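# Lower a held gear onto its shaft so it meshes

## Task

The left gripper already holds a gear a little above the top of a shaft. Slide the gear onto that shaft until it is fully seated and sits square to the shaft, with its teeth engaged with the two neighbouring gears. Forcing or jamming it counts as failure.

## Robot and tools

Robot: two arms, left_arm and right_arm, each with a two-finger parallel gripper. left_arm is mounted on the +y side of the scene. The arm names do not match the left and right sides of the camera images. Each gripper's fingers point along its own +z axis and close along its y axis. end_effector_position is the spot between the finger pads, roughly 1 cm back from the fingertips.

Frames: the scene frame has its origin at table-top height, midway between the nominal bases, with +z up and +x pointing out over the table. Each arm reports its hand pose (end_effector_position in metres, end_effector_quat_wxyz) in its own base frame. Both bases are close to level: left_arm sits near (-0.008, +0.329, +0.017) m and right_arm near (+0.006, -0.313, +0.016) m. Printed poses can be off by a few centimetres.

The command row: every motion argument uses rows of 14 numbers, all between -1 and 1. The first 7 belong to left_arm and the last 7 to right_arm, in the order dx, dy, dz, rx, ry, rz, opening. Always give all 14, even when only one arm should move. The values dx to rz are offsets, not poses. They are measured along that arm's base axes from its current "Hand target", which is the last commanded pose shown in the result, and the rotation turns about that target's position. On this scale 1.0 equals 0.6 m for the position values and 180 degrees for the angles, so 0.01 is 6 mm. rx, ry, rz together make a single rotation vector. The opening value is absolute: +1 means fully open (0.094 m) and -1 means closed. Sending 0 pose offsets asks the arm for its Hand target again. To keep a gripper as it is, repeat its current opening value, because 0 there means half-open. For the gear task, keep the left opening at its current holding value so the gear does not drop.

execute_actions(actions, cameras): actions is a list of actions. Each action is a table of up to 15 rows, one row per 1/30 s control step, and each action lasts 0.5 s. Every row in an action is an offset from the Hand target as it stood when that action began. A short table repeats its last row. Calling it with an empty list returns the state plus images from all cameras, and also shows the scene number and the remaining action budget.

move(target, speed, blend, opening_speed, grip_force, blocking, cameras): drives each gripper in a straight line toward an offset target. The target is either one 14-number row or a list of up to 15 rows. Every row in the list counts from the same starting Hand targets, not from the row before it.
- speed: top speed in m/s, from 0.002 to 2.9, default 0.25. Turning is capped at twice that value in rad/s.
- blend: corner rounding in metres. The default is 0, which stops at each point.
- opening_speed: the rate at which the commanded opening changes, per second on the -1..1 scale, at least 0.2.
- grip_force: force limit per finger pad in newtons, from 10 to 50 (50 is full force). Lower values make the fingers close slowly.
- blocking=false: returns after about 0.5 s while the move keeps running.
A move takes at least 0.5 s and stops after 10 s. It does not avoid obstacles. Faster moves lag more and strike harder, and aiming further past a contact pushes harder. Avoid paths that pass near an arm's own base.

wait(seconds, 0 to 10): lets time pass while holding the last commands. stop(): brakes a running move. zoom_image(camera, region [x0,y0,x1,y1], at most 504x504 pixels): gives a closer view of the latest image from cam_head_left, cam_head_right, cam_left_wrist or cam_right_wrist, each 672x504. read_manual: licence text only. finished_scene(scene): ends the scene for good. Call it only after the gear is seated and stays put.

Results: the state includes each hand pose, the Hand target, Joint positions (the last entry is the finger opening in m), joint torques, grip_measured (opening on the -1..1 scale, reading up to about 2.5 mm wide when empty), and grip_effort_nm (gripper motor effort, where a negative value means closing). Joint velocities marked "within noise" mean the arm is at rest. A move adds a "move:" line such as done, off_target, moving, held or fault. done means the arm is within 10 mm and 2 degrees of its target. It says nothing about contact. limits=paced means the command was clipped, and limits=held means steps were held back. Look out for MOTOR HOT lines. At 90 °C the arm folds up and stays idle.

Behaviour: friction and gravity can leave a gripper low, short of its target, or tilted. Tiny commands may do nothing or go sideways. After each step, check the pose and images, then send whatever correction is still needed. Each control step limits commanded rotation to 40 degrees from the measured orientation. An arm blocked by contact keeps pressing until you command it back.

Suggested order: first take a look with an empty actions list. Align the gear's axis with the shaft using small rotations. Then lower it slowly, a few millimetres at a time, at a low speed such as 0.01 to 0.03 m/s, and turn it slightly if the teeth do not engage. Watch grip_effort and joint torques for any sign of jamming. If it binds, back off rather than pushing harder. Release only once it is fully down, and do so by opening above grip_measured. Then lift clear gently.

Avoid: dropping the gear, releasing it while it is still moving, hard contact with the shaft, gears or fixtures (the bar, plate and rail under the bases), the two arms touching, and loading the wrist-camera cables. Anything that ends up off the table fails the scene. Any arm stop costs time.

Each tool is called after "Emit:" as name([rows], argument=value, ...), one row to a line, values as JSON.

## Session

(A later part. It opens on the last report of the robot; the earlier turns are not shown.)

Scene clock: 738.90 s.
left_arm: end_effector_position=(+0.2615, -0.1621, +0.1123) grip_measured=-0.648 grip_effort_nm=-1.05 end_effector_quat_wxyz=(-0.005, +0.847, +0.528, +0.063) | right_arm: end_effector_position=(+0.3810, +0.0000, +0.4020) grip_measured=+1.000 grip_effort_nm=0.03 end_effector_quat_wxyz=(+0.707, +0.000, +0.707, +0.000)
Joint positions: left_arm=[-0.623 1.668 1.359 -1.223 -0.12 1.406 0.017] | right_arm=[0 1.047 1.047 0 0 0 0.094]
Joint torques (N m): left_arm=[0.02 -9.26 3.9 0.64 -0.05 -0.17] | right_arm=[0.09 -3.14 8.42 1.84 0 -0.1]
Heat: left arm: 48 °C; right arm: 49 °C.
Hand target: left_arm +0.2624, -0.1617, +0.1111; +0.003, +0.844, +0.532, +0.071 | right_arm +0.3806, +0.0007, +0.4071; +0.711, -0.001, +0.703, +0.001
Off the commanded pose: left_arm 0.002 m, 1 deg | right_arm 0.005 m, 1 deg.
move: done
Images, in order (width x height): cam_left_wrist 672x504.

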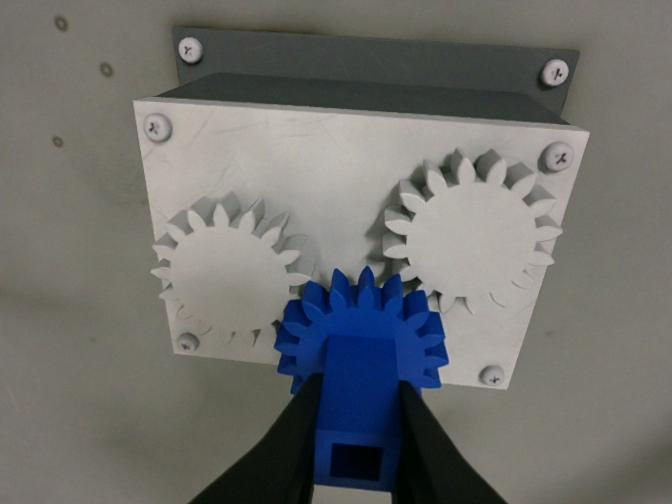

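Emit:
wait(seconds=0.1, cameras=["all"])

Emit:
zoom_image(camera="cam_head_left", region=[265, 275, 315, 325])

Emit:
zoom_image(camera="cam_head_right", region=[265, 275, 315, 325])

Emit:
zoom_image(camera="cam_left_wrist", region=[360, 220, 460, 320])

Emit:
zoom_image(camera="cam_left_wrist", region=[230, 240, 330, 340])

Scene clock: 776.70 s.
left_arm: end_effector_position=(+0.2615, -0.1621, +0.1123) grip_measured=-0.648 grip_effort_nm=-1.05 end_effector_quat_wxyz=(-0.005, +0.847, +0.528, +0.063) | right_arm: end_effector_position=(+0.3810, +0.0000, +0.4020) grip_measured=+1.000 grip_effort_nm=0.03 end_effector_quat_wxyz=(+0.707, +0.000, +0.707, +0.000)
Joint positions: left_arm=[-0.623 1.668 1.359 -1.223 -0.12 1.406 0.017] | right_arm=[0 1.047 1.047 0 0 0 0.094]
Joint torques (N m): left_arm=[0.01 -9.26 3.89 0.65 -0.04 -0.17] | right_arm=[0.38 -3.04 8.57 1.91 -0.01 -0.12]
Heat: left arm: 48 °C; right arm: 48 °C.
Hand target: left_arm +0.2624, -0.1617, +0.1111; +0.003, +0.844, +0.532, +0.071 | right_arm +0.3806, +0.0007, +0.4071; +0.711, -0.001, +0.703, +0.001
Tool commands: left_gripper/opening=-1.0 right_gripper/opening=+1.0
Off the commanded pose: left_arm 0.002 m, 1 deg | right_arm 0.005 m, 1 deg.
wait: 0.10 s; at rest from the start

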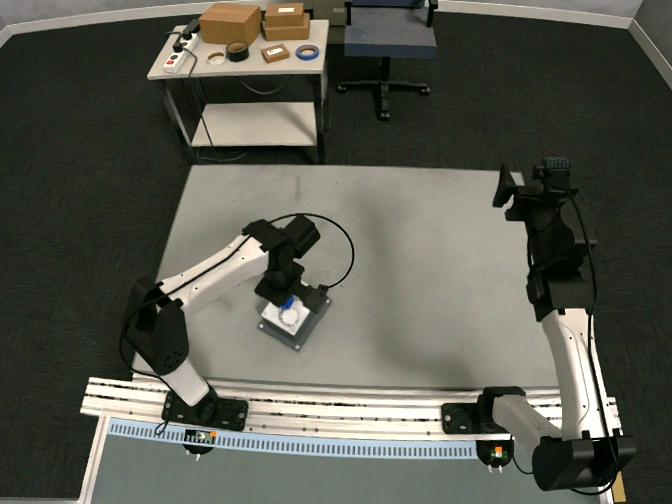

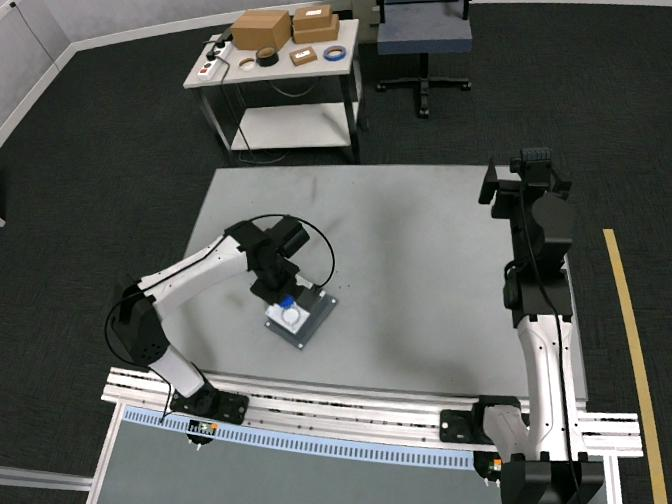

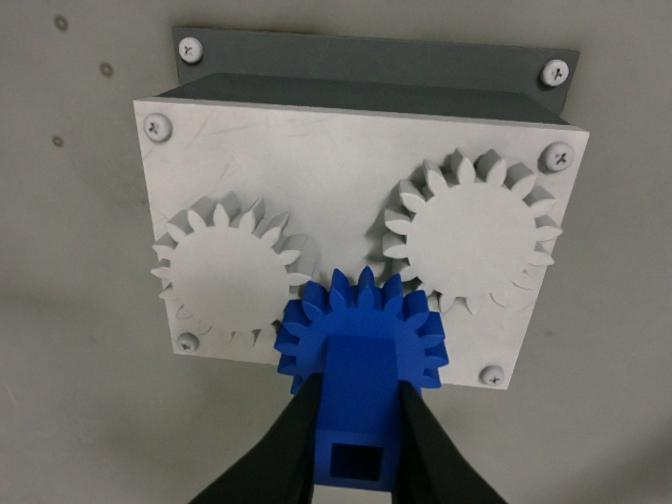

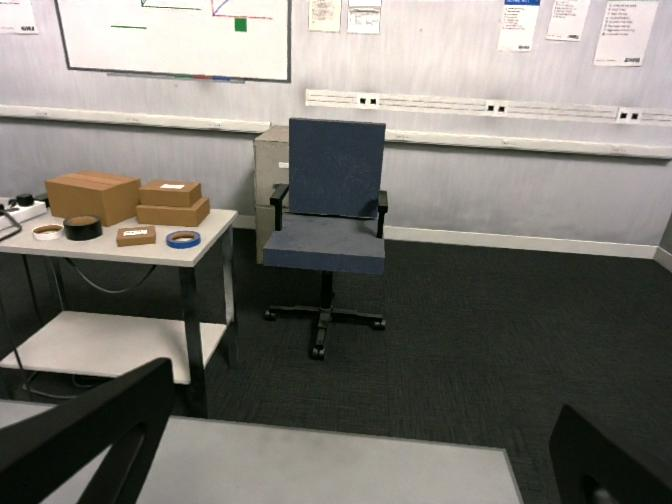

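Scaled by 10.080 from the camera's 672x504 image, which has a finer 960x720 frame.

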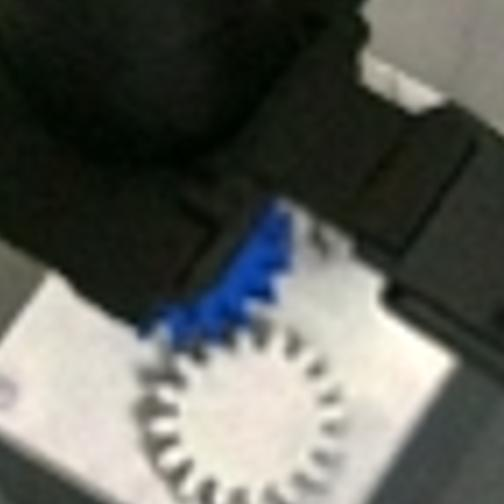

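Scaled by 10.080 from the camera's 672x504 image, which has a finer 960x720 frame.

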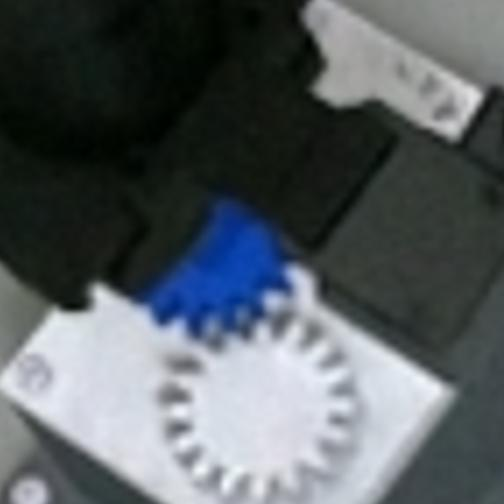

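Scaled by 5.040 from the camera's 672x504 image, which has a finer 960x720 frame.

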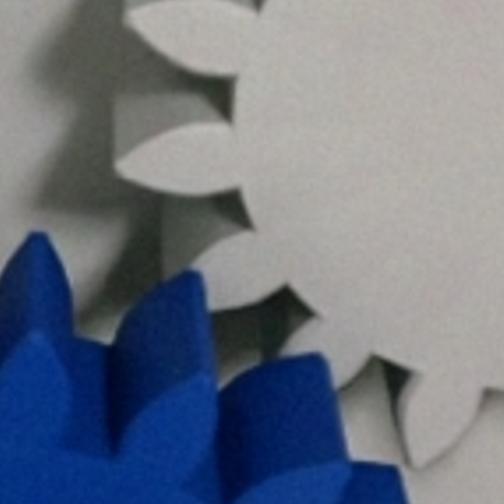

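Scaled by 5.040 from the camera's 672x504 image, which has a finer 960x720 frame.

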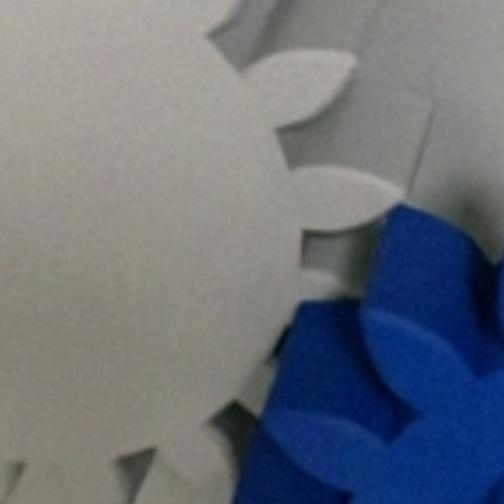

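Emit:
move(target=[0.0,0.0,0.007,-0.005,-0.0043,0.0556,-1,0,0,0,0,0,0,1], cameras=["cam_left_wrist"], speed=0.05)

Emit:
zoom_image(camera="cam_left_wrist", region=[230, 190, 480, 400])

Scene clock: 803.63 s.
left_arm: end_effector_position=(+0.2614, -0.1616, +0.1123) grip_measured=-0.648 grip_effort_nm=-1.05 end_effector_quat_wxyz=(+0.000, +0.797, +0.601, +0.064) | right_arm: end_effector_position=(+0.3810, +0.0000, +0.4020) grip_measured=+1.000 grip_effort_nm=0.03 end_effector_quat_wxyz=(+0.707, +0.000, +0.707, +0.000)
Joint positions: left_arm=[-0.623 1.668 1.359 -1.224 -0.122 1.229 0.017] | right_arm=[0 1.047 1.047 0 0 0 0.094]
Joint torques (N m): left_arm=[-0.25 -9.17 5.33 0.49 -0.1 -0.2] | right_arm=[0.21 -3.18 8.34 1.83 -0.04 -0.11]
Heat: left arm: 48 °C; right arm: 48 °C.
Hand target: left_arm +0.2624, -0.1617, +0.1153; +0.007, +0.793, +0.604, +0.073 | right_arm +0.3806, +0.0007, +0.4071; +0.711, -0.001, +0.703, +0.001
Off the commanded pose: left_arm 0.003 m, 1 deg | right_arm 0.005 m, 1 deg.
move: done
Images, in order (width x height): cam_left_wrist 672x504.

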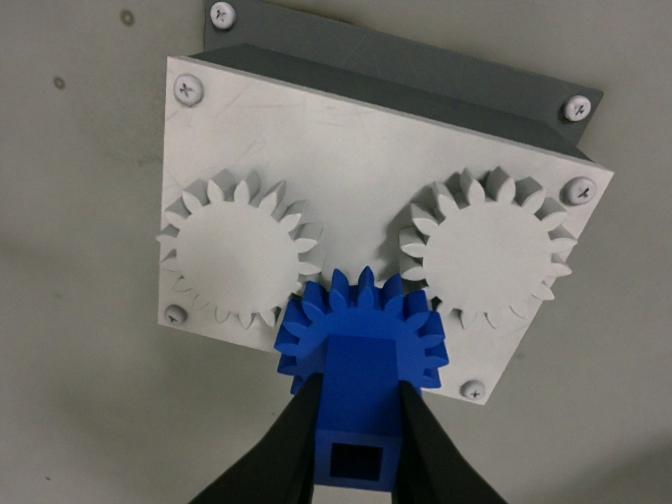

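Scaled by 2.016 from the camera's 672x504 image, which has a finer 960x720 frame.

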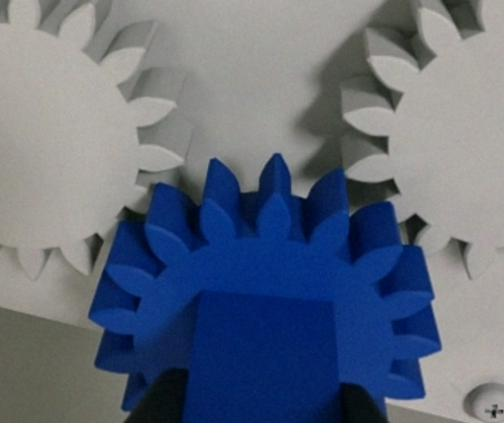

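Emit:
move(target=[0.0005,0.0005,-0.01,-0.0007,-0.0006,0.009,-1,0,0,0,0,0,0,1], cameras=["cam_left_wrist"], speed=0.02)

Emit:
zoom_image(camera="cam_left_wrist", region=[230, 190, 480, 400])

Scene clock: 814.13 s.
left_arm: end_effector_position=(+0.2615, -0.1615, +0.1124) grip_measured=-0.648 grip_effort_nm=-1.05 end_effector_quat_wxyz=(+0.000, +0.788, +0.612, +0.064) | right_arm: end_effector_position=(+0.3810, +0.0000, +0.4020) grip_measured=+1.000 grip_effort_nm=0.03 end_effector_quat_wxyz=(+0.707, +0.000, +0.707, +0.000)
Joint positions: left_arm=[-0.623 1.668 1.359 -1.224 -0.123 1.201 0.017] | right_arm=[0 1.047 1.047 0 0 0 0.094]
Joint torques (N m): left_arm=[-0.18 -8.83 3.69 0.72 -0.09 -0.21] | right_arm=[0.44 -3.14 8.58 1.81 0.02 -0.05]
Heat: left arm: 47 °C; right arm: 48 °C.
Hand target: left_arm +0.2627, -0.1614, +0.1093; +0.007, +0.785, +0.616, +0.073 | right_arm +0.3806, +0.0007, +0.4071; +0.711, -0.001, +0.703, +0.001
Off the commanded pose: left_arm 0.003 m, 1 deg | right_arm 0.005 m, 1 deg.
move: done
Images, in order (width x height): cam_left_wrist 672x504.

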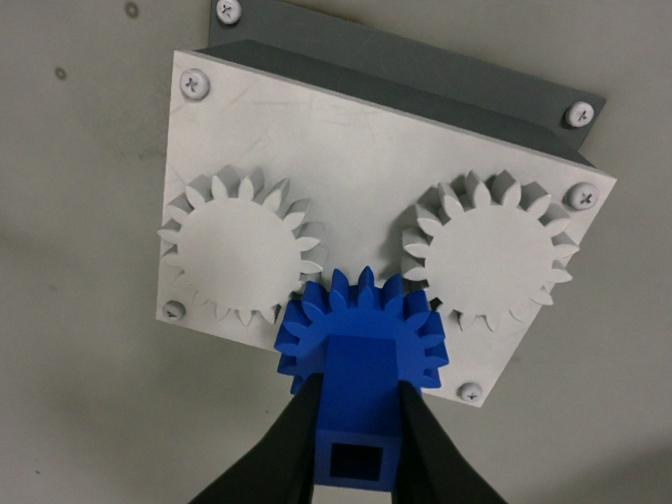

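Scaled by 2.016 from the camera's 672x504 image, which has a finer 960x720 frame.

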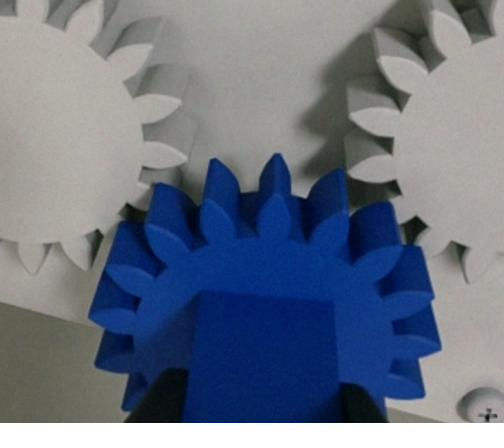

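Emit:
zoom_image(camera="cam_left_wrist", region=[380, 220, 480, 320])

Emit:
zoom_image(camera="cam_left_wrist", region=[260, 220, 360, 340])

Scaled by 5.040 from the camera's 672x504 image, which has a finer 960x720 frame.

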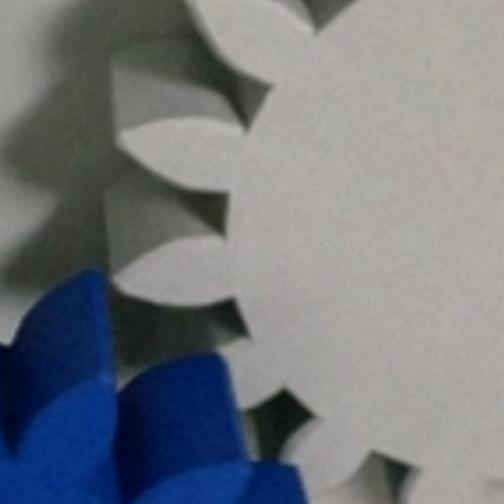

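Scaled by 4.200 from the camera's 672x504 image, which has a finer 960x720 frame.

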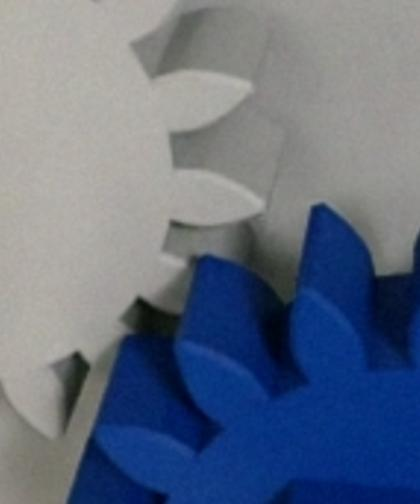

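Emit:
move(target=[0,0,0,-0.0023,-0.002,0.026,-1,0,0,0,0,0,0,1], cameras=["cam_left_wrist"], speed=0.02)

Emit:
zoom_image(camera="cam_left_wrist", region=[230, 190, 480, 400])

Scene clock: 837.93 s.
left_arm: end_effector_position=(+0.2617, -0.1615, +0.1124) grip_measured=-0.648 grip_effort_nm=-1.05 end_effector_quat_wxyz=(+0.003, +0.762, +0.645, +0.064) | right_arm: end_effector_position=(+0.3810, +0.0000, +0.4020) grip_measured=+1.000 grip_effort_nm=0.03 end_effector_quat_wxyz=(+0.707, +0.000, +0.707, +0.000)
Joint positions: left_arm=[-0.623 1.668 1.359 -1.223 -0.123 1.117 0.017] | right_arm=[0 1.047 1.047 0 0 0 0.094]
Joint torques (N m): left_arm=[-0.25 -8.73 3.86 0.68 -0.12 -0.18] | right_arm=[0.13 -3.08 8.27 1.91 -0.02 -0.12]
Heat: left arm: 47 °C; right arm: 48 °C.
Hand target: left_arm +0.2627, -0.1613, +0.1093; +0.009, +0.759, +0.647, +0.073 | right_arm +0.3806, +0.0007, +0.4071; +0.711, -0.001, +0.703, +0.001
Off the commanded pose: left_arm 0.003 m, 1 deg | right_arm 0.005 m, 1 deg.
move: done
Images, in order (width x height): cam_left_wrist 672x504.

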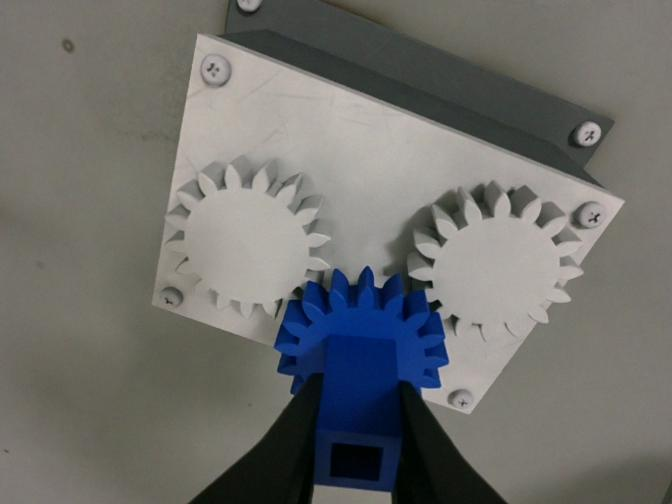

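Scaled by 2.016 from the camera's 672x504 image, which has a finer 960x720 frame.

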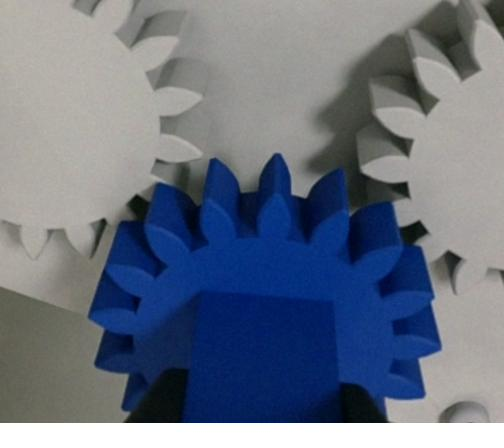

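Emit:
move([
  [0.0003,0.0003,-0.007,0,0,0,-1,0,0,0,0,0,0,1],
  [0.0003,0.0003,-0.007,0.006,0.005,-0.067,-1,0,0,0,0,0,0,1],
], cameras=["cam_left_wrist"], speed=0.03)

Emit:
zoom_image(camera="cam_left_wrist", region=[230, 190, 480, 400])

Scene clock: 857.60 s.
left_arm: end_effector_position=(+0.2612, -0.1611, +0.1122) grip_measured=-0.648 grip_effort_nm=-1.05 end_effector_quat_wxyz=(+0.002, +0.818, +0.571, +0.066) | right_arm: end_effector_position=(+0.3810, +0.0000, +0.4020) grip_measured=+1.000 grip_effort_nm=0.03 end_effector_quat_wxyz=(+0.707, +0.000, +0.707, +0.000)
Joint positions: left_arm=[-0.623 1.657 1.346 -1.212 -0.123 1.304 0.017] | right_arm=[0 1.047 1.047 0 0 0 0.094]
Joint torques (N m): left_arm=[0.05 -7.88 3.4 0.77 -0.06 0.11] | right_arm=[0.18 -3.08 8.5 1.91 0.01 -0.1]
Heat: left arm: 46 °C; right arm: 48 °C.
Hand target: left_arm +0.2629, -0.1612, +0.1052; +0.005, +0.823, +0.563, +0.072 | right_arm +0.3806, +0.0007, +0.4071; +0.711, -0.001, +0.703, +0.001
Off the commanded pose: left_arm 0.007 m, 1 deg | right_arm 0.005 m, 1 deg.
move: done
Images, in order (width x height): cam_left_wrist 672x504.

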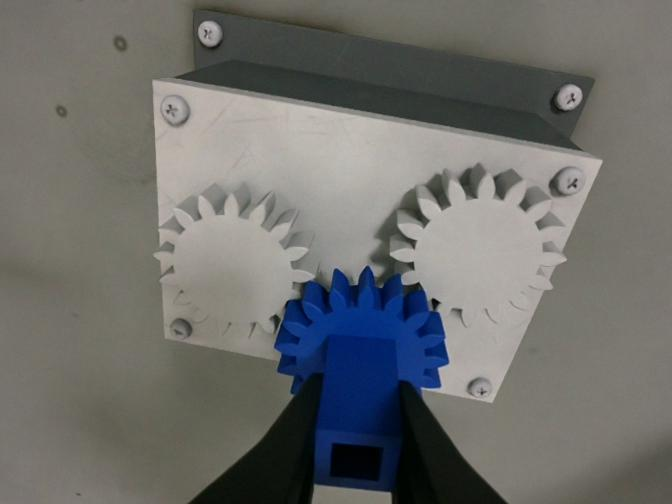

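Scaled by 2.016 from the camera's 672x504 image, which has a finer 960x720 frame.

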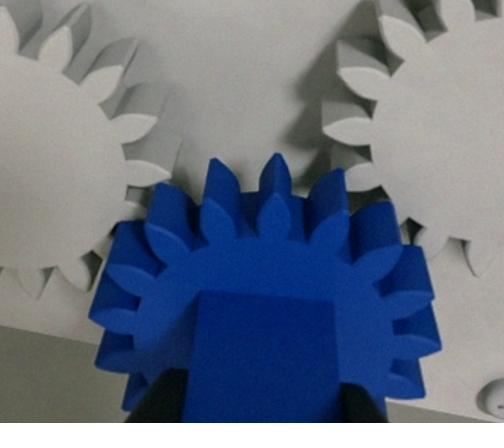

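Emit:
move([
  [0,0,0,-0.0023,-0.002,0.026,-1,0,0,0,0,0,0,1],
  [0,0,0,-0.0041,-0.0035,0.046,-1,0,0,0,0,0,0,1],
], speed=[0.05,0.005])

Scene clock: 875.83 s.
left_arm: end_effector_position=(+0.2621, -0.1608, +0.1123) grip_measured=-0.648 grip_effort_nm=-1.05 end_effector_quat_wxyz=(+0.006, +0.783, +0.618, +0.068) | right_arm: end_effector_position=(+0.3810, +0.0000, +0.4020) grip_measured=+1.000 grip_effort_nm=0.03 end_effector_quat_wxyz=(+0.707, +0.000, +0.707, +0.000)
Joint positions: left_arm=[-0.623 1.657 1.346 -1.209 -0.128 1.186 0.017] | right_arm=[0 1.047 1.047 0 0 0 0.094]
Joint torques (N m): left_arm=[-0.14 -7.56 3.62 0.74 -0.06 -0.18] | right_arm=[0.31 -3.04 8.39 1.91 -0.01 -0.05]
Heat: left arm: 45 °C; right arm: 48 °C.
Hand target: left_arm +0.2629, -0.1612, +0.1052; +0.008, +0.780, +0.622, +0.073 | right_arm +0.3806, +0.0007, +0.4071; +0.711, -0.001, +0.703, +0.001
Off the commanded pose: left_arm 0.007 m, 1 deg | right_arm 0.005 m, 1 deg.
move: done

Emit:
wait(seconds=0, cameras=["cam_left_wrist"])

Emit:
zoom_image(camera="cam_left_wrist", region=[380, 230, 460, 310])

Emit:
zoom_image(camera="cam_left_wrist", region=[265, 230, 345, 310])

Scene clock: 883.13 s.
left_arm: end_effector_position=(+0.2621, -0.1608, +0.1123) grip_measured=-0.648 grip_effort_nm=-1.05 end_effector_quat_wxyz=(+0.006, +0.783, +0.618, +0.068) | right_arm: end_effector_position=(+0.3810, +0.0000, +0.4020) grip_measured=+1.000 grip_effort_nm=0.03 end_effector_quat_wxyz=(+0.707, +0.000, +0.707, +0.000)
Joint positions: left_arm=[-0.623 1.657 1.346 -1.209 -0.128 1.185 0.017] | right_arm=[0 1.047 1.047 0 0 0 0.094]
Joint torques (N m): left_arm=[-0.24 -7.56 3.6 0.74 -0.05 -0.21] | right_arm=[-0.02 -3.22 8.47 1.87 -0.01 -0.09]
Heat: left arm: 45 °C; right arm: 48 °C.
Hand target: left_arm +0.2629, -0.1612, +0.1052; +0.008, +0.780, +0.622, +0.073 | right_arm +0.3806, +0.0007, +0.4071; +0.711, -0.001, +0.703, +0.001
Tool commands: left_gripper/opening=-1.0 right_gripper/opening=+1.0
Off the commanded pose: left_arm 0.007 m, 1 deg | right_arm 0.005 m, 1 deg.
Images, in order (width x height): cam_left_wrist 672x504.

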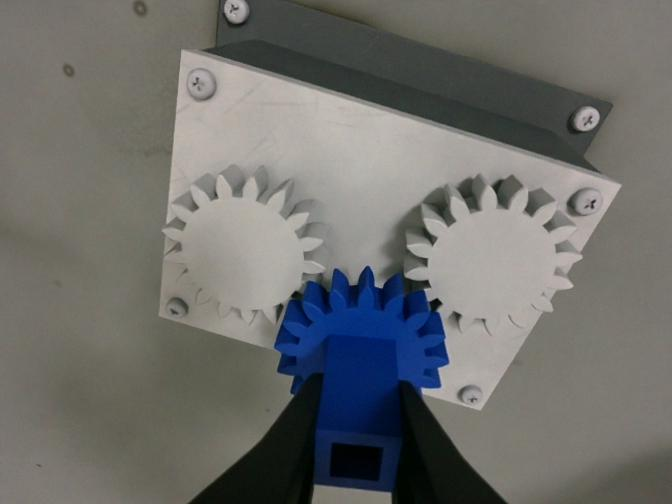

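Scaled by 6.300 from the camera's 672x504 image, which has a finer 960x720 frame.

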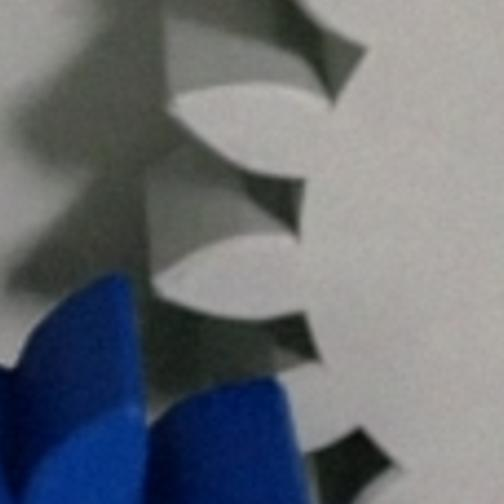

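Scaled by 6.300 from the camera's 672x504 image, which has a finer 960x720 frame.

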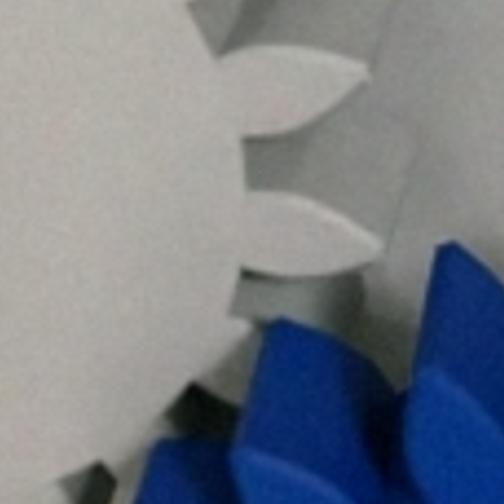

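Emit:
move([
  [0,0,0.016,0,0,0,-1,0,0,0,0,0,0,1],
  [0,0,0.016,0,0,0,-0.5,0,0,0,0,0,0,1],
], speed=0.03, cameras=["cam_left_wrist"])

Emit:
zoom_image(camera="cam_left_wrist", region=[240, 210, 480, 420])

Scene clock: 910.20 s.
left_arm: end_effector_position=(+0.2619, -0.1606, +0.1126) grip_measured=-0.502 grip_effort_nm=0.06 end_effector_quat_wxyz=(+0.006, +0.782, +0.619, +0.068) | right_arm: end_effector_position=(+0.3810, +0.0000, +0.4020) grip_measured=+1.000 grip_effort_nm=0.04 end_effector_quat_wxyz=(+0.707, +0.000, +0.707, +0.000)
Joint positions: left_arm=[-0.623 1.657 1.347 -1.212 -0.128 1.183 0.023] | right_arm=[0 1.047 1.047 0 0 0 0.094]
Joint torques (N m): left_arm=[-0.16 -7.86 6.27 0.4 -0.05 -0.16] | right_arm=[0.21 -3.26 8.51 1.88 0.01 -0.12]
Heat: left arm: 44 °C; right arm: 48 °C.
Hand target: left_arm +0.2629, -0.1612, +0.1148; +0.008, +0.780, +0.622, +0.073 | right_arm +0.3806, +0.0007, +0.4071; +0.711, -0.001, +0.703, +0.001
Off the commanded pose: left_arm 0.002 m, 1 deg | right_arm 0.005 m, 1 deg.
move: done
Images, in order (width x height): cam_left_wrist 672x504.

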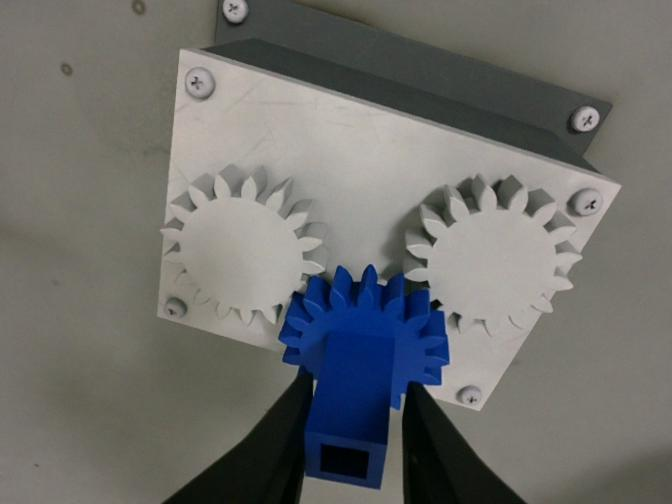

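Scaled by 2.100 from the camera's 672x504 image, which has a finer 960x720 frame.

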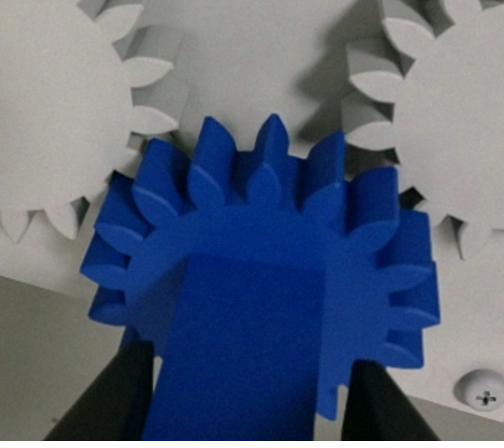

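Emit:
move([
  [0,0,0,0,0,0,-0.61,0,0,0,0,0,0,1],
  [0,0,0,-0.0023,-0.002,0.026,-0.61,0,0,0,0,0,0,1],
], speed=0.015, cameras=["cam_left_wrist"])

Emit:
zoom_image(camera="cam_left_wrist", region=[240, 210, 480, 420])

Scene clock: 923.17 s.
left_arm: end_effector_position=(+0.2623, -0.1601, +0.1127) grip_measured=-0.607 grip_effort_nm=-0.20 end_effector_quat_wxyz=(+0.008, +0.756, +0.651, +0.070) | right_arm: end_effector_position=(+0.3810, +0.0000, +0.4020) grip_measured=+1.000 grip_effort_nm=0.03 end_effector_quat_wxyz=(+0.707, +0.000, +0.707, +0.000)
Joint positions: left_arm=[-0.623 1.657 1.347 -1.212 -0.132 1.1 0.018] | right_arm=[0 1.047 1.047 0 0 0 0.094]
Joint torques (N m): left_arm=[-0.18 -7.69 6.5 0.41 -0.04 -0.16] | right_arm=[0.14 -3.08 8.44 1.88 -0.02 -0.12]
Heat: left arm: 44 °C; right arm: 48 °C.
Hand target: left_arm +0.2629, -0.1612, +0.1148; +0.010, +0.753, +0.653, +0.074 | right_arm +0.3806, +0.0007, +0.4071; +0.711, -0.001, +0.703, +0.001
Off the commanded pose: left_arm 0.002 m, 1 deg | right_arm 0.005 m, 1 deg.
move: done
Images, in order (width x height): cam_left_wrist 672x504.

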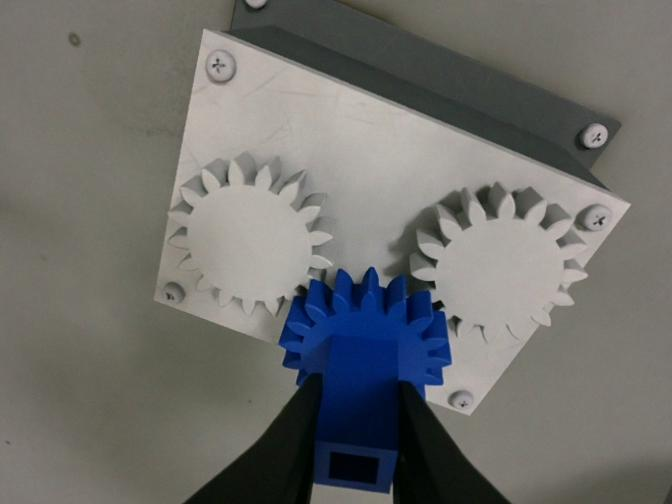

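Scaled by 2.100 from the camera's 672x504 image, which has a finer 960x720 frame.

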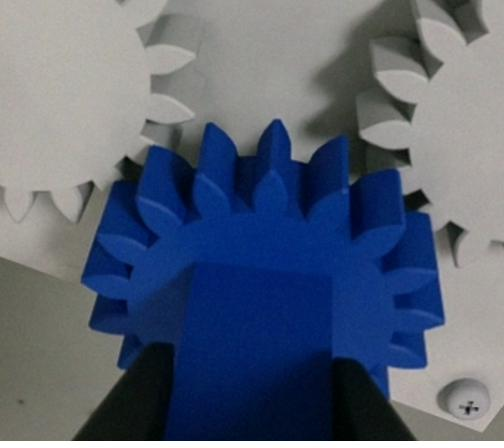

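Emit:
move([
  [0,0,0,0.004,0.0034,-0.045,-0.61,0,0,0,0,0,0,1],
  [0,0,0,0.008,0.0068,-0.09,-0.61,0,0,0,0,0,0,1],
], speed=0.025, cameras=["cam_left_wrist"])

Emit:
zoom_image(camera="cam_left_wrist", region=[240, 210, 480, 420])

Scene clock: 934.03 s.
left_arm: end_effector_position=(+0.2623, -0.1601, +0.1127) grip_measured=-0.607 grip_effort_nm=-0.19 end_effector_quat_wxyz=(-0.001, +0.835, +0.545, +0.070) | right_arm: end_effector_position=(+0.3810, +0.0000, +0.4020) grip_measured=+1.000 grip_effort_nm=0.03 end_effector_quat_wxyz=(+0.707, +0.000, +0.707, +0.000)
Joint positions: left_arm=[-0.623 1.657 1.347 -1.212 -0.132 1.366 0.018] | right_arm=[0 1.047 1.047 0 0 0 0.094]
Joint torques (N m): left_arm=[0.08 -8.24 5.87 0.44 0.08 0.09] | right_arm=[0.53 -3.1 8.39 1.87 -0.01 -0.11]
Heat: left arm: 44 °C; right arm: 48 °C.
Hand target: left_arm +0.2629, -0.1612, +0.1148; +0.004, +0.839, +0.540, +0.072 | right_arm +0.3806, +0.0007, +0.4071; +0.711, -0.001, +0.703, +0.001
Off the commanded pose: left_arm 0.002 m, 1 deg | right_arm 0.005 m, 1 deg.
move: done
Images, in order (width x height): cam_left_wrist 672x504.

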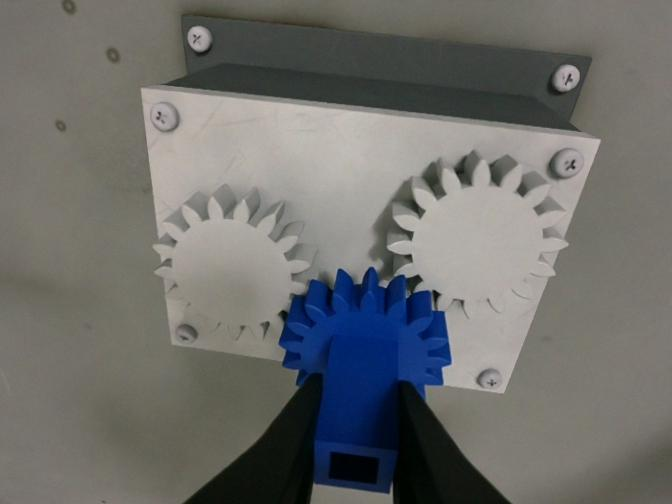

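Scaled by 2.100 from the camera's 672x504 image, which has a finer 960x720 frame.

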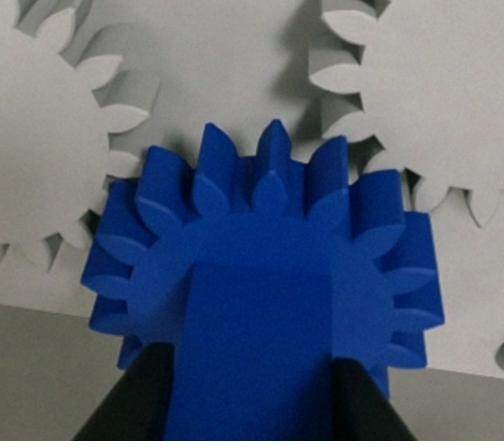

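Emit:
move(target=[0,0,0,0.005,0.0042,-0.055,-0.61,0,0,0,0,0,0,1], speed=0.025, cameras=["cam_left_wrist"])

Emit:
zoom_image(camera="cam_left_wrist", region=[240, 210, 480, 420])

Scene clock: 945.03 s.
left_arm: end_effector_position=(+0.2624, -0.1602, +0.1127) grip_measured=-0.607 grip_effort_nm=-0.19 end_effector_quat_wxyz=(-0.007, +0.880, +0.469, +0.070) | right_arm: end_effector_position=(+0.3810, +0.0000, +0.4020) grip_measured=+1.000 grip_effort_nm=0.03 end_effector_quat_wxyz=(+0.707, +0.000, +0.707, +0.000)
Joint positions: left_arm=[-0.623 1.657 1.347 -1.211 -0.132 1.543 0.018] | right_arm=[0 1.047 1.047 0 0 0 0.094]
Joint torques (N m): left_arm=[0.34 -8.47 5.7 0.46 0.13 0.08] | right_arm=[0.29 -3.28 8.32 1.89 -0.08 -0.12]
Heat: left arm: 44 °C; right arm: 48 °C.
Hand target: left_arm +0.2629, -0.1612, +0.1148; +0.000, +0.883, +0.465, +0.070 | right_arm +0.3806, +0.0007, +0.4071; +0.711, -0.001, +0.703, +0.001
Off the commanded pose: left_arm 0.002 m, 1 deg | right_arm 0.005 m, 1 deg.
move: done
Images, in order (width x height): cam_left_wrist 672x504.

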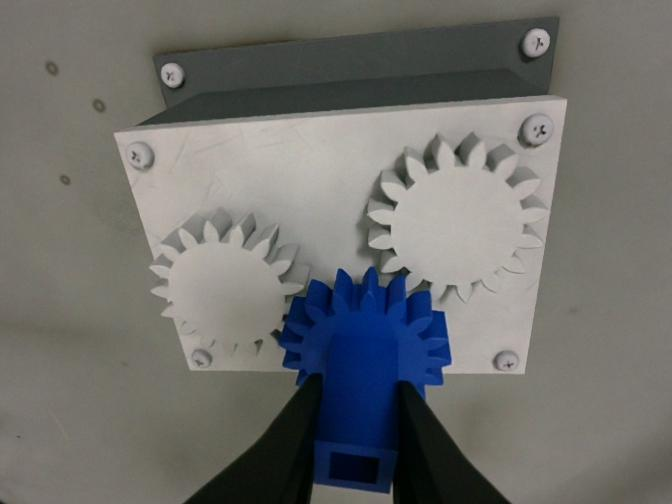

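Scaled by 2.100 from the camera's 672x504 image, which has a finer 960x720 frame.

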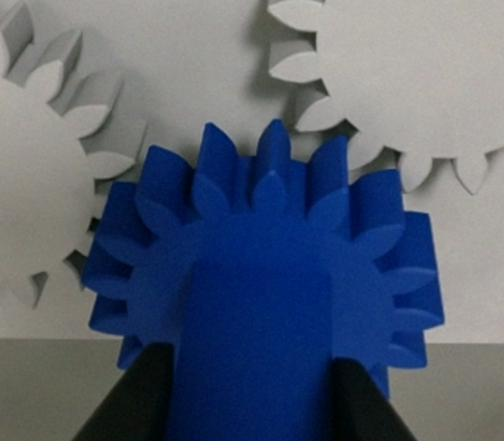

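Emit:
move([
  [0,0,0,0.0025,0.0021,-0.033,-0.6,0,0,0,0,0,0,1],
  [0,0,0,0.001,0.001,-0.011,-0.6,0,0,0,0,0,0,1],
], speed=0.02, cameras=["cam_left_wrist"])

Emit:
zoom_image(camera="cam_left_wrist", region=[370, 240, 450, 320])

Emit:
zoom_image(camera="cam_left_wrist", region=[250, 250, 330, 370])

Scene clock: 967.87 s.
left_arm: end_effector_position=(+0.2624, -0.1602, +0.1127) grip_measured=-0.601 grip_effort_nm=0.06 end_effector_quat_wxyz=(-0.009, +0.894, +0.443, +0.070) | right_arm: end_effector_position=(+0.3810, +0.0000, +0.4020) grip_measured=+1.000 grip_effort_nm=0.03 end_effector_quat_wxyz=(+0.707, +0.000, +0.707, +0.000)
Joint positions: left_arm=[-0.623 1.657 1.347 -1.211 -0.132 1.603 0.019] | right_arm=[0 1.047 1.047 0 0 0 0.094]
Joint torques (N m): left_arm=[0.44 -8.47 5.74 0.41 0.17 -0.17] | right_arm=[0.31 -2.92 8.44 1.86 0 -0.08]
Heat: left arm: 44 °C; right arm: 48 °C.
Hand target: left_arm +0.2629, -0.1612, +0.1148; -0.001, +0.891, +0.449, +0.069 | right_arm +0.3806, +0.0007, +0.4071; +0.711, -0.001, +0.703, +0.001
Off the commanded pose: left_arm 0.002 m, 1 deg | right_arm 0.005 m, 1 deg.
move: done
Images, in order (width x height): cam_left_wrist 672x504.

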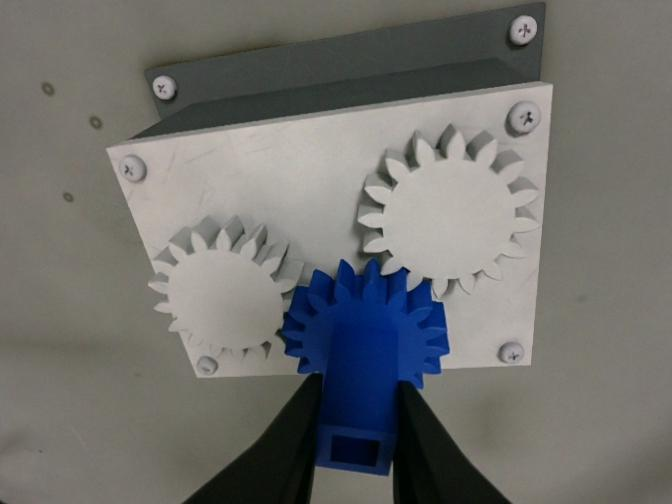

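Scaled by 6.300 from the camera's 672x504 image, which has a finer 960x720 frame.

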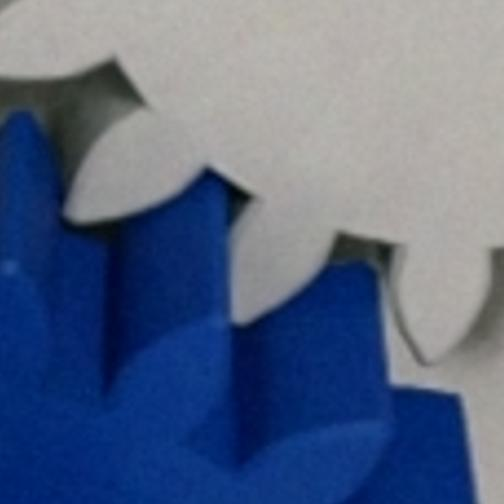

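Scaled by 4.200 from the camera's 672x504 image, which has a finer 960x720 frame.

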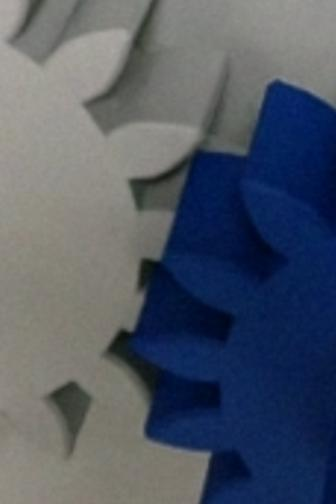

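Emit:
move([
  [0,0,-0.003,0,0,0,-0.6,0,0,0,0,0,0,1],
  [0,0,-0.003,0,0,0,-0.75,0,0,0,0,0,0,1],
  [0.0005,0.0005,-0.012,0,0,0,-0.75,0,0,0,0,0,0,1],
], speed=0.02, grip_force=20, cameras=["cam_left_wrist"])

Emit:
zoom_image(camera="cam_left_wrist", region=[250, 220, 470, 400])

Scene clock: 978.90 s.
left_arm: end_effector_position=(+0.2622, -0.1600, +0.1104) grip_measured=-0.625 grip_effort_nm=-0.49 end_effector_quat_wxyz=(-0.009, +0.894, +0.443, +0.070) | right_arm: end_effector_position=(+0.3810, +0.0000, +0.4020) grip_measured=+1.000 grip_effort_nm=0.03 end_effector_quat_wxyz=(+0.707, +0.000, +0.707, +0.000)
Joint positions: left_arm=[-0.623 1.657 1.338 -1.202 -0.132 1.602 0.018] | right_arm=[0 1.047 1.047 0 0 0 0.094]
Joint torques (N m): left_arm=[0.47 -8.24 4.4 0.64 0.15 -0.12] | right_arm=[0.12 -3.06 8.28 1.96 -0.01 -0.06]
Heat: left arm: 44 °C; right arm: 48 °C.
Hand target: left_arm +0.2632, -0.1609, +0.1075; -0.001, +0.891, +0.449, +0.069 | right_arm +0.3806, +0.0007, +0.4071; +0.711, -0.001, +0.703, +0.001
Off the commanded pose: left_arm 0.003 m, 1 deg | right_arm 0.005 m, 1 deg.
grip_force (N): 20, 20
move: done
Images, in order (width x height): cam_left_wrist 672x504.

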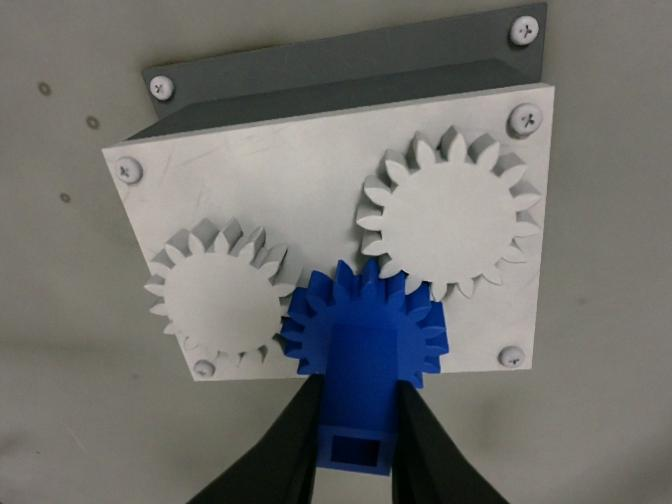

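Scaled by 2.291 from the camera's 672x504 image, which has a finer 960x720 frame.

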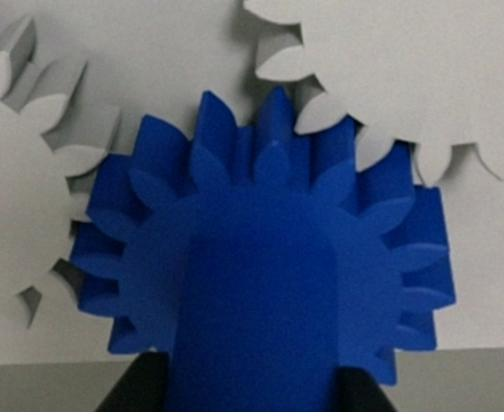

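Emit:
move([
  [0,0,0.005,0,0,0,-0.75,0,0,0,0,0,0,1],
  [0,0,0.005,0,0,0,-1,0,0,0,0,0,0,1],
  [0.001,0.001,-0.01,0,0,0,-1,0,0,0,0,0,0,1],
], speed=0.02, grip_force=35, cameras=["cam_left_wrist"])

Emit:
zoom_image(camera="cam_left_wrist", region=[250, 220, 470, 400])

Scene clock: 989.90 s.
left_arm: end_effector_position=(+0.2620, -0.1599, +0.1092) grip_measured=-0.636 grip_effort_nm=-0.77 end_effector_quat_wxyz=(-0.008, +0.894, +0.443, +0.070) | right_arm: end_effector_position=(+0.3810, +0.0000, +0.4020) grip_measured=+1.000 grip_effort_nm=0.03 end_effector_quat_wxyz=(+0.707, +0.000, +0.707, +0.000)
Joint positions: left_arm=[-0.623 1.654 1.329 -1.194 -0.132 1.602 0.017] | right_arm=[0 1.047 1.047 0 0 0 0.094]
Joint torques (N m): left_arm=[0.7 -7.58 3.36 0.77 0.16 -0.11] | right_arm=[0.28 -3.1 8.4 1.88 -0.05 -0.11]
Heat: left arm: 45 °C; right arm: 48 °C.
Hand target: left_arm +0.2638, -0.1603, +0.1015; -0.001, +0.891, +0.449, +0.069 | right_arm +0.3806, +0.0007, +0.4071; +0.711, -0.001, +0.703, +0.001
Off the commanded pose: left_arm 0.008 m, 1 deg | right_arm 0.005 m, 1 deg.
grip_force (N): 35, 35
move: done
Images, in order (width x height): cam_left_wrist 672x504.

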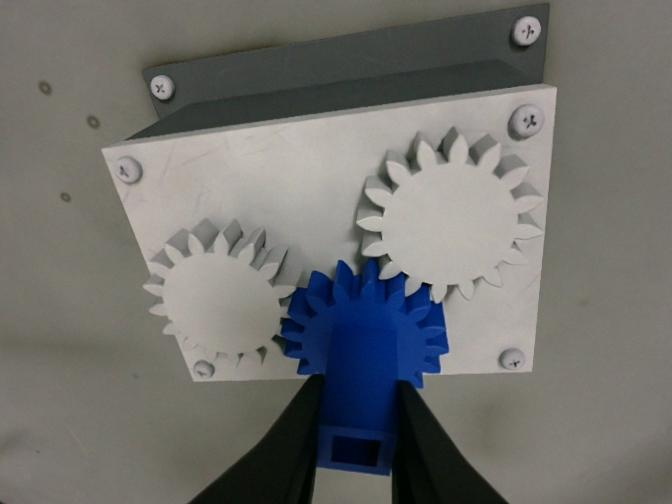

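Scaled by 2.291 from the camera's 672x504 image, which has a finer 960x720 frame.

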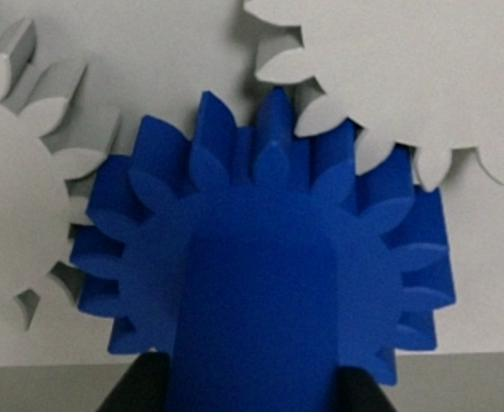

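Emit:
move([
  [0,0,0.019,0,0,0,-1,0,0,0,0,0,0,1],
  [0,0,0.019,0,0,0,-0.57,0,0,0,0,0,0,1],
  [0,0,0.019,-0.002,-0.0017,0.025,-0.57,0,0,0,0,0,0,1],
  [0,0,0.019,0.001,0.001,-0.012,-0.57,0,0,0,0,0,0,1],
  [0,0,0.019,-0.001,-0.001,0.012,-0.57,0,0,0,0,0,0,1],
], speed=0.04, grip_force=50, cameras=["cam_left_wrist","cam_head_left"])

Emit:
zoom_image(camera="cam_left_wrist", region=[250, 220, 470, 400])

Scene clock: 1010.27 s.
left_arm: end_effector_position=(+0.2620, -0.1599, +0.1095) grip_measured=-0.571 grip_effort_nm=0.06 end_effector_quat_wxyz=(-0.007, +0.886, +0.458, +0.070) | right_arm: end_effector_position=(+0.3810, +0.0000, +0.4020) grip_measured=+1.000 grip_effort_nm=0.03 end_effector_quat_wxyz=(+0.707, +0.000, +0.707, +0.000)
Joint positions: left_arm=[-0.623 1.654 1.33 -1.196 -0.132 1.568 0.02] | right_arm=[0 1.047 1.047 0 0 0 0.094]
Joint torques (N m): left_arm=[0.66 -7.99 6.57 0.38 0.12 -0.16] | right_arm=[0.29 -3.07 8.42 1.88 -0.02 -0.04]
Heat: left arm: 44 °C; right arm: 48 °C.
Hand target: left_arm +0.2638, -0.1603, +0.1130; +0.000, +0.882, +0.466, +0.070 | right_arm +0.3806, +0.0007, +0.4071; +0.711, -0.001, +0.703, +0.001
Off the commanded pose: left_arm 0.004 m, 1 deg | right_arm 0.005 m, 1 deg.
move: done
Images, in order (width x height): cam_head_left 672x504, cam_left_wrist 672x504.

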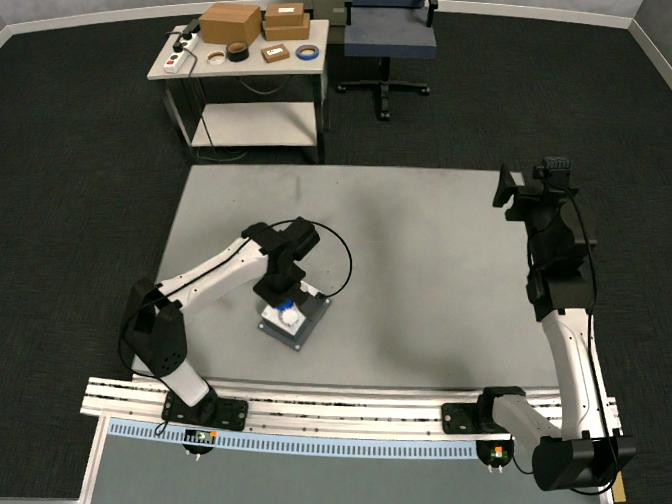

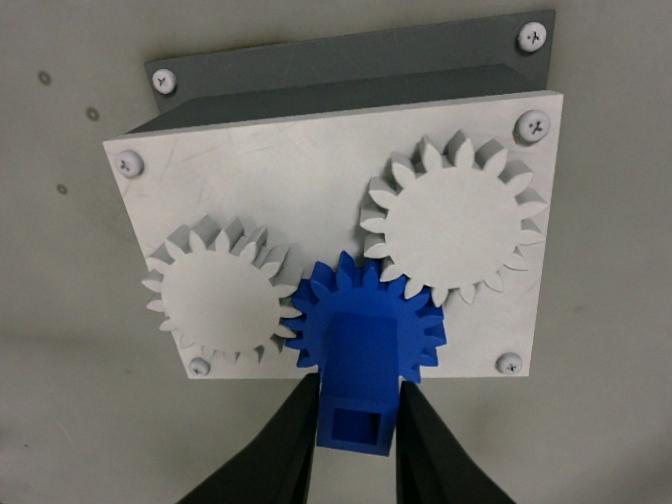

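Scaled by 2.291 from the camera's 672x504 image, which has a finer 960x720 frame.

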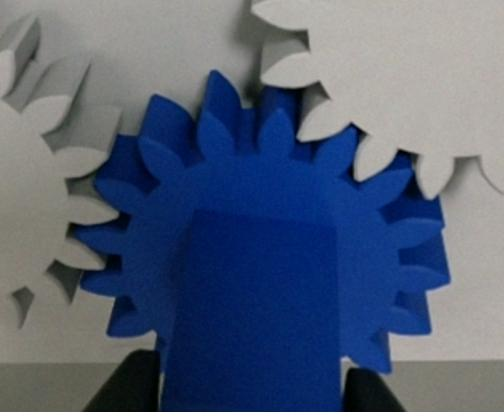

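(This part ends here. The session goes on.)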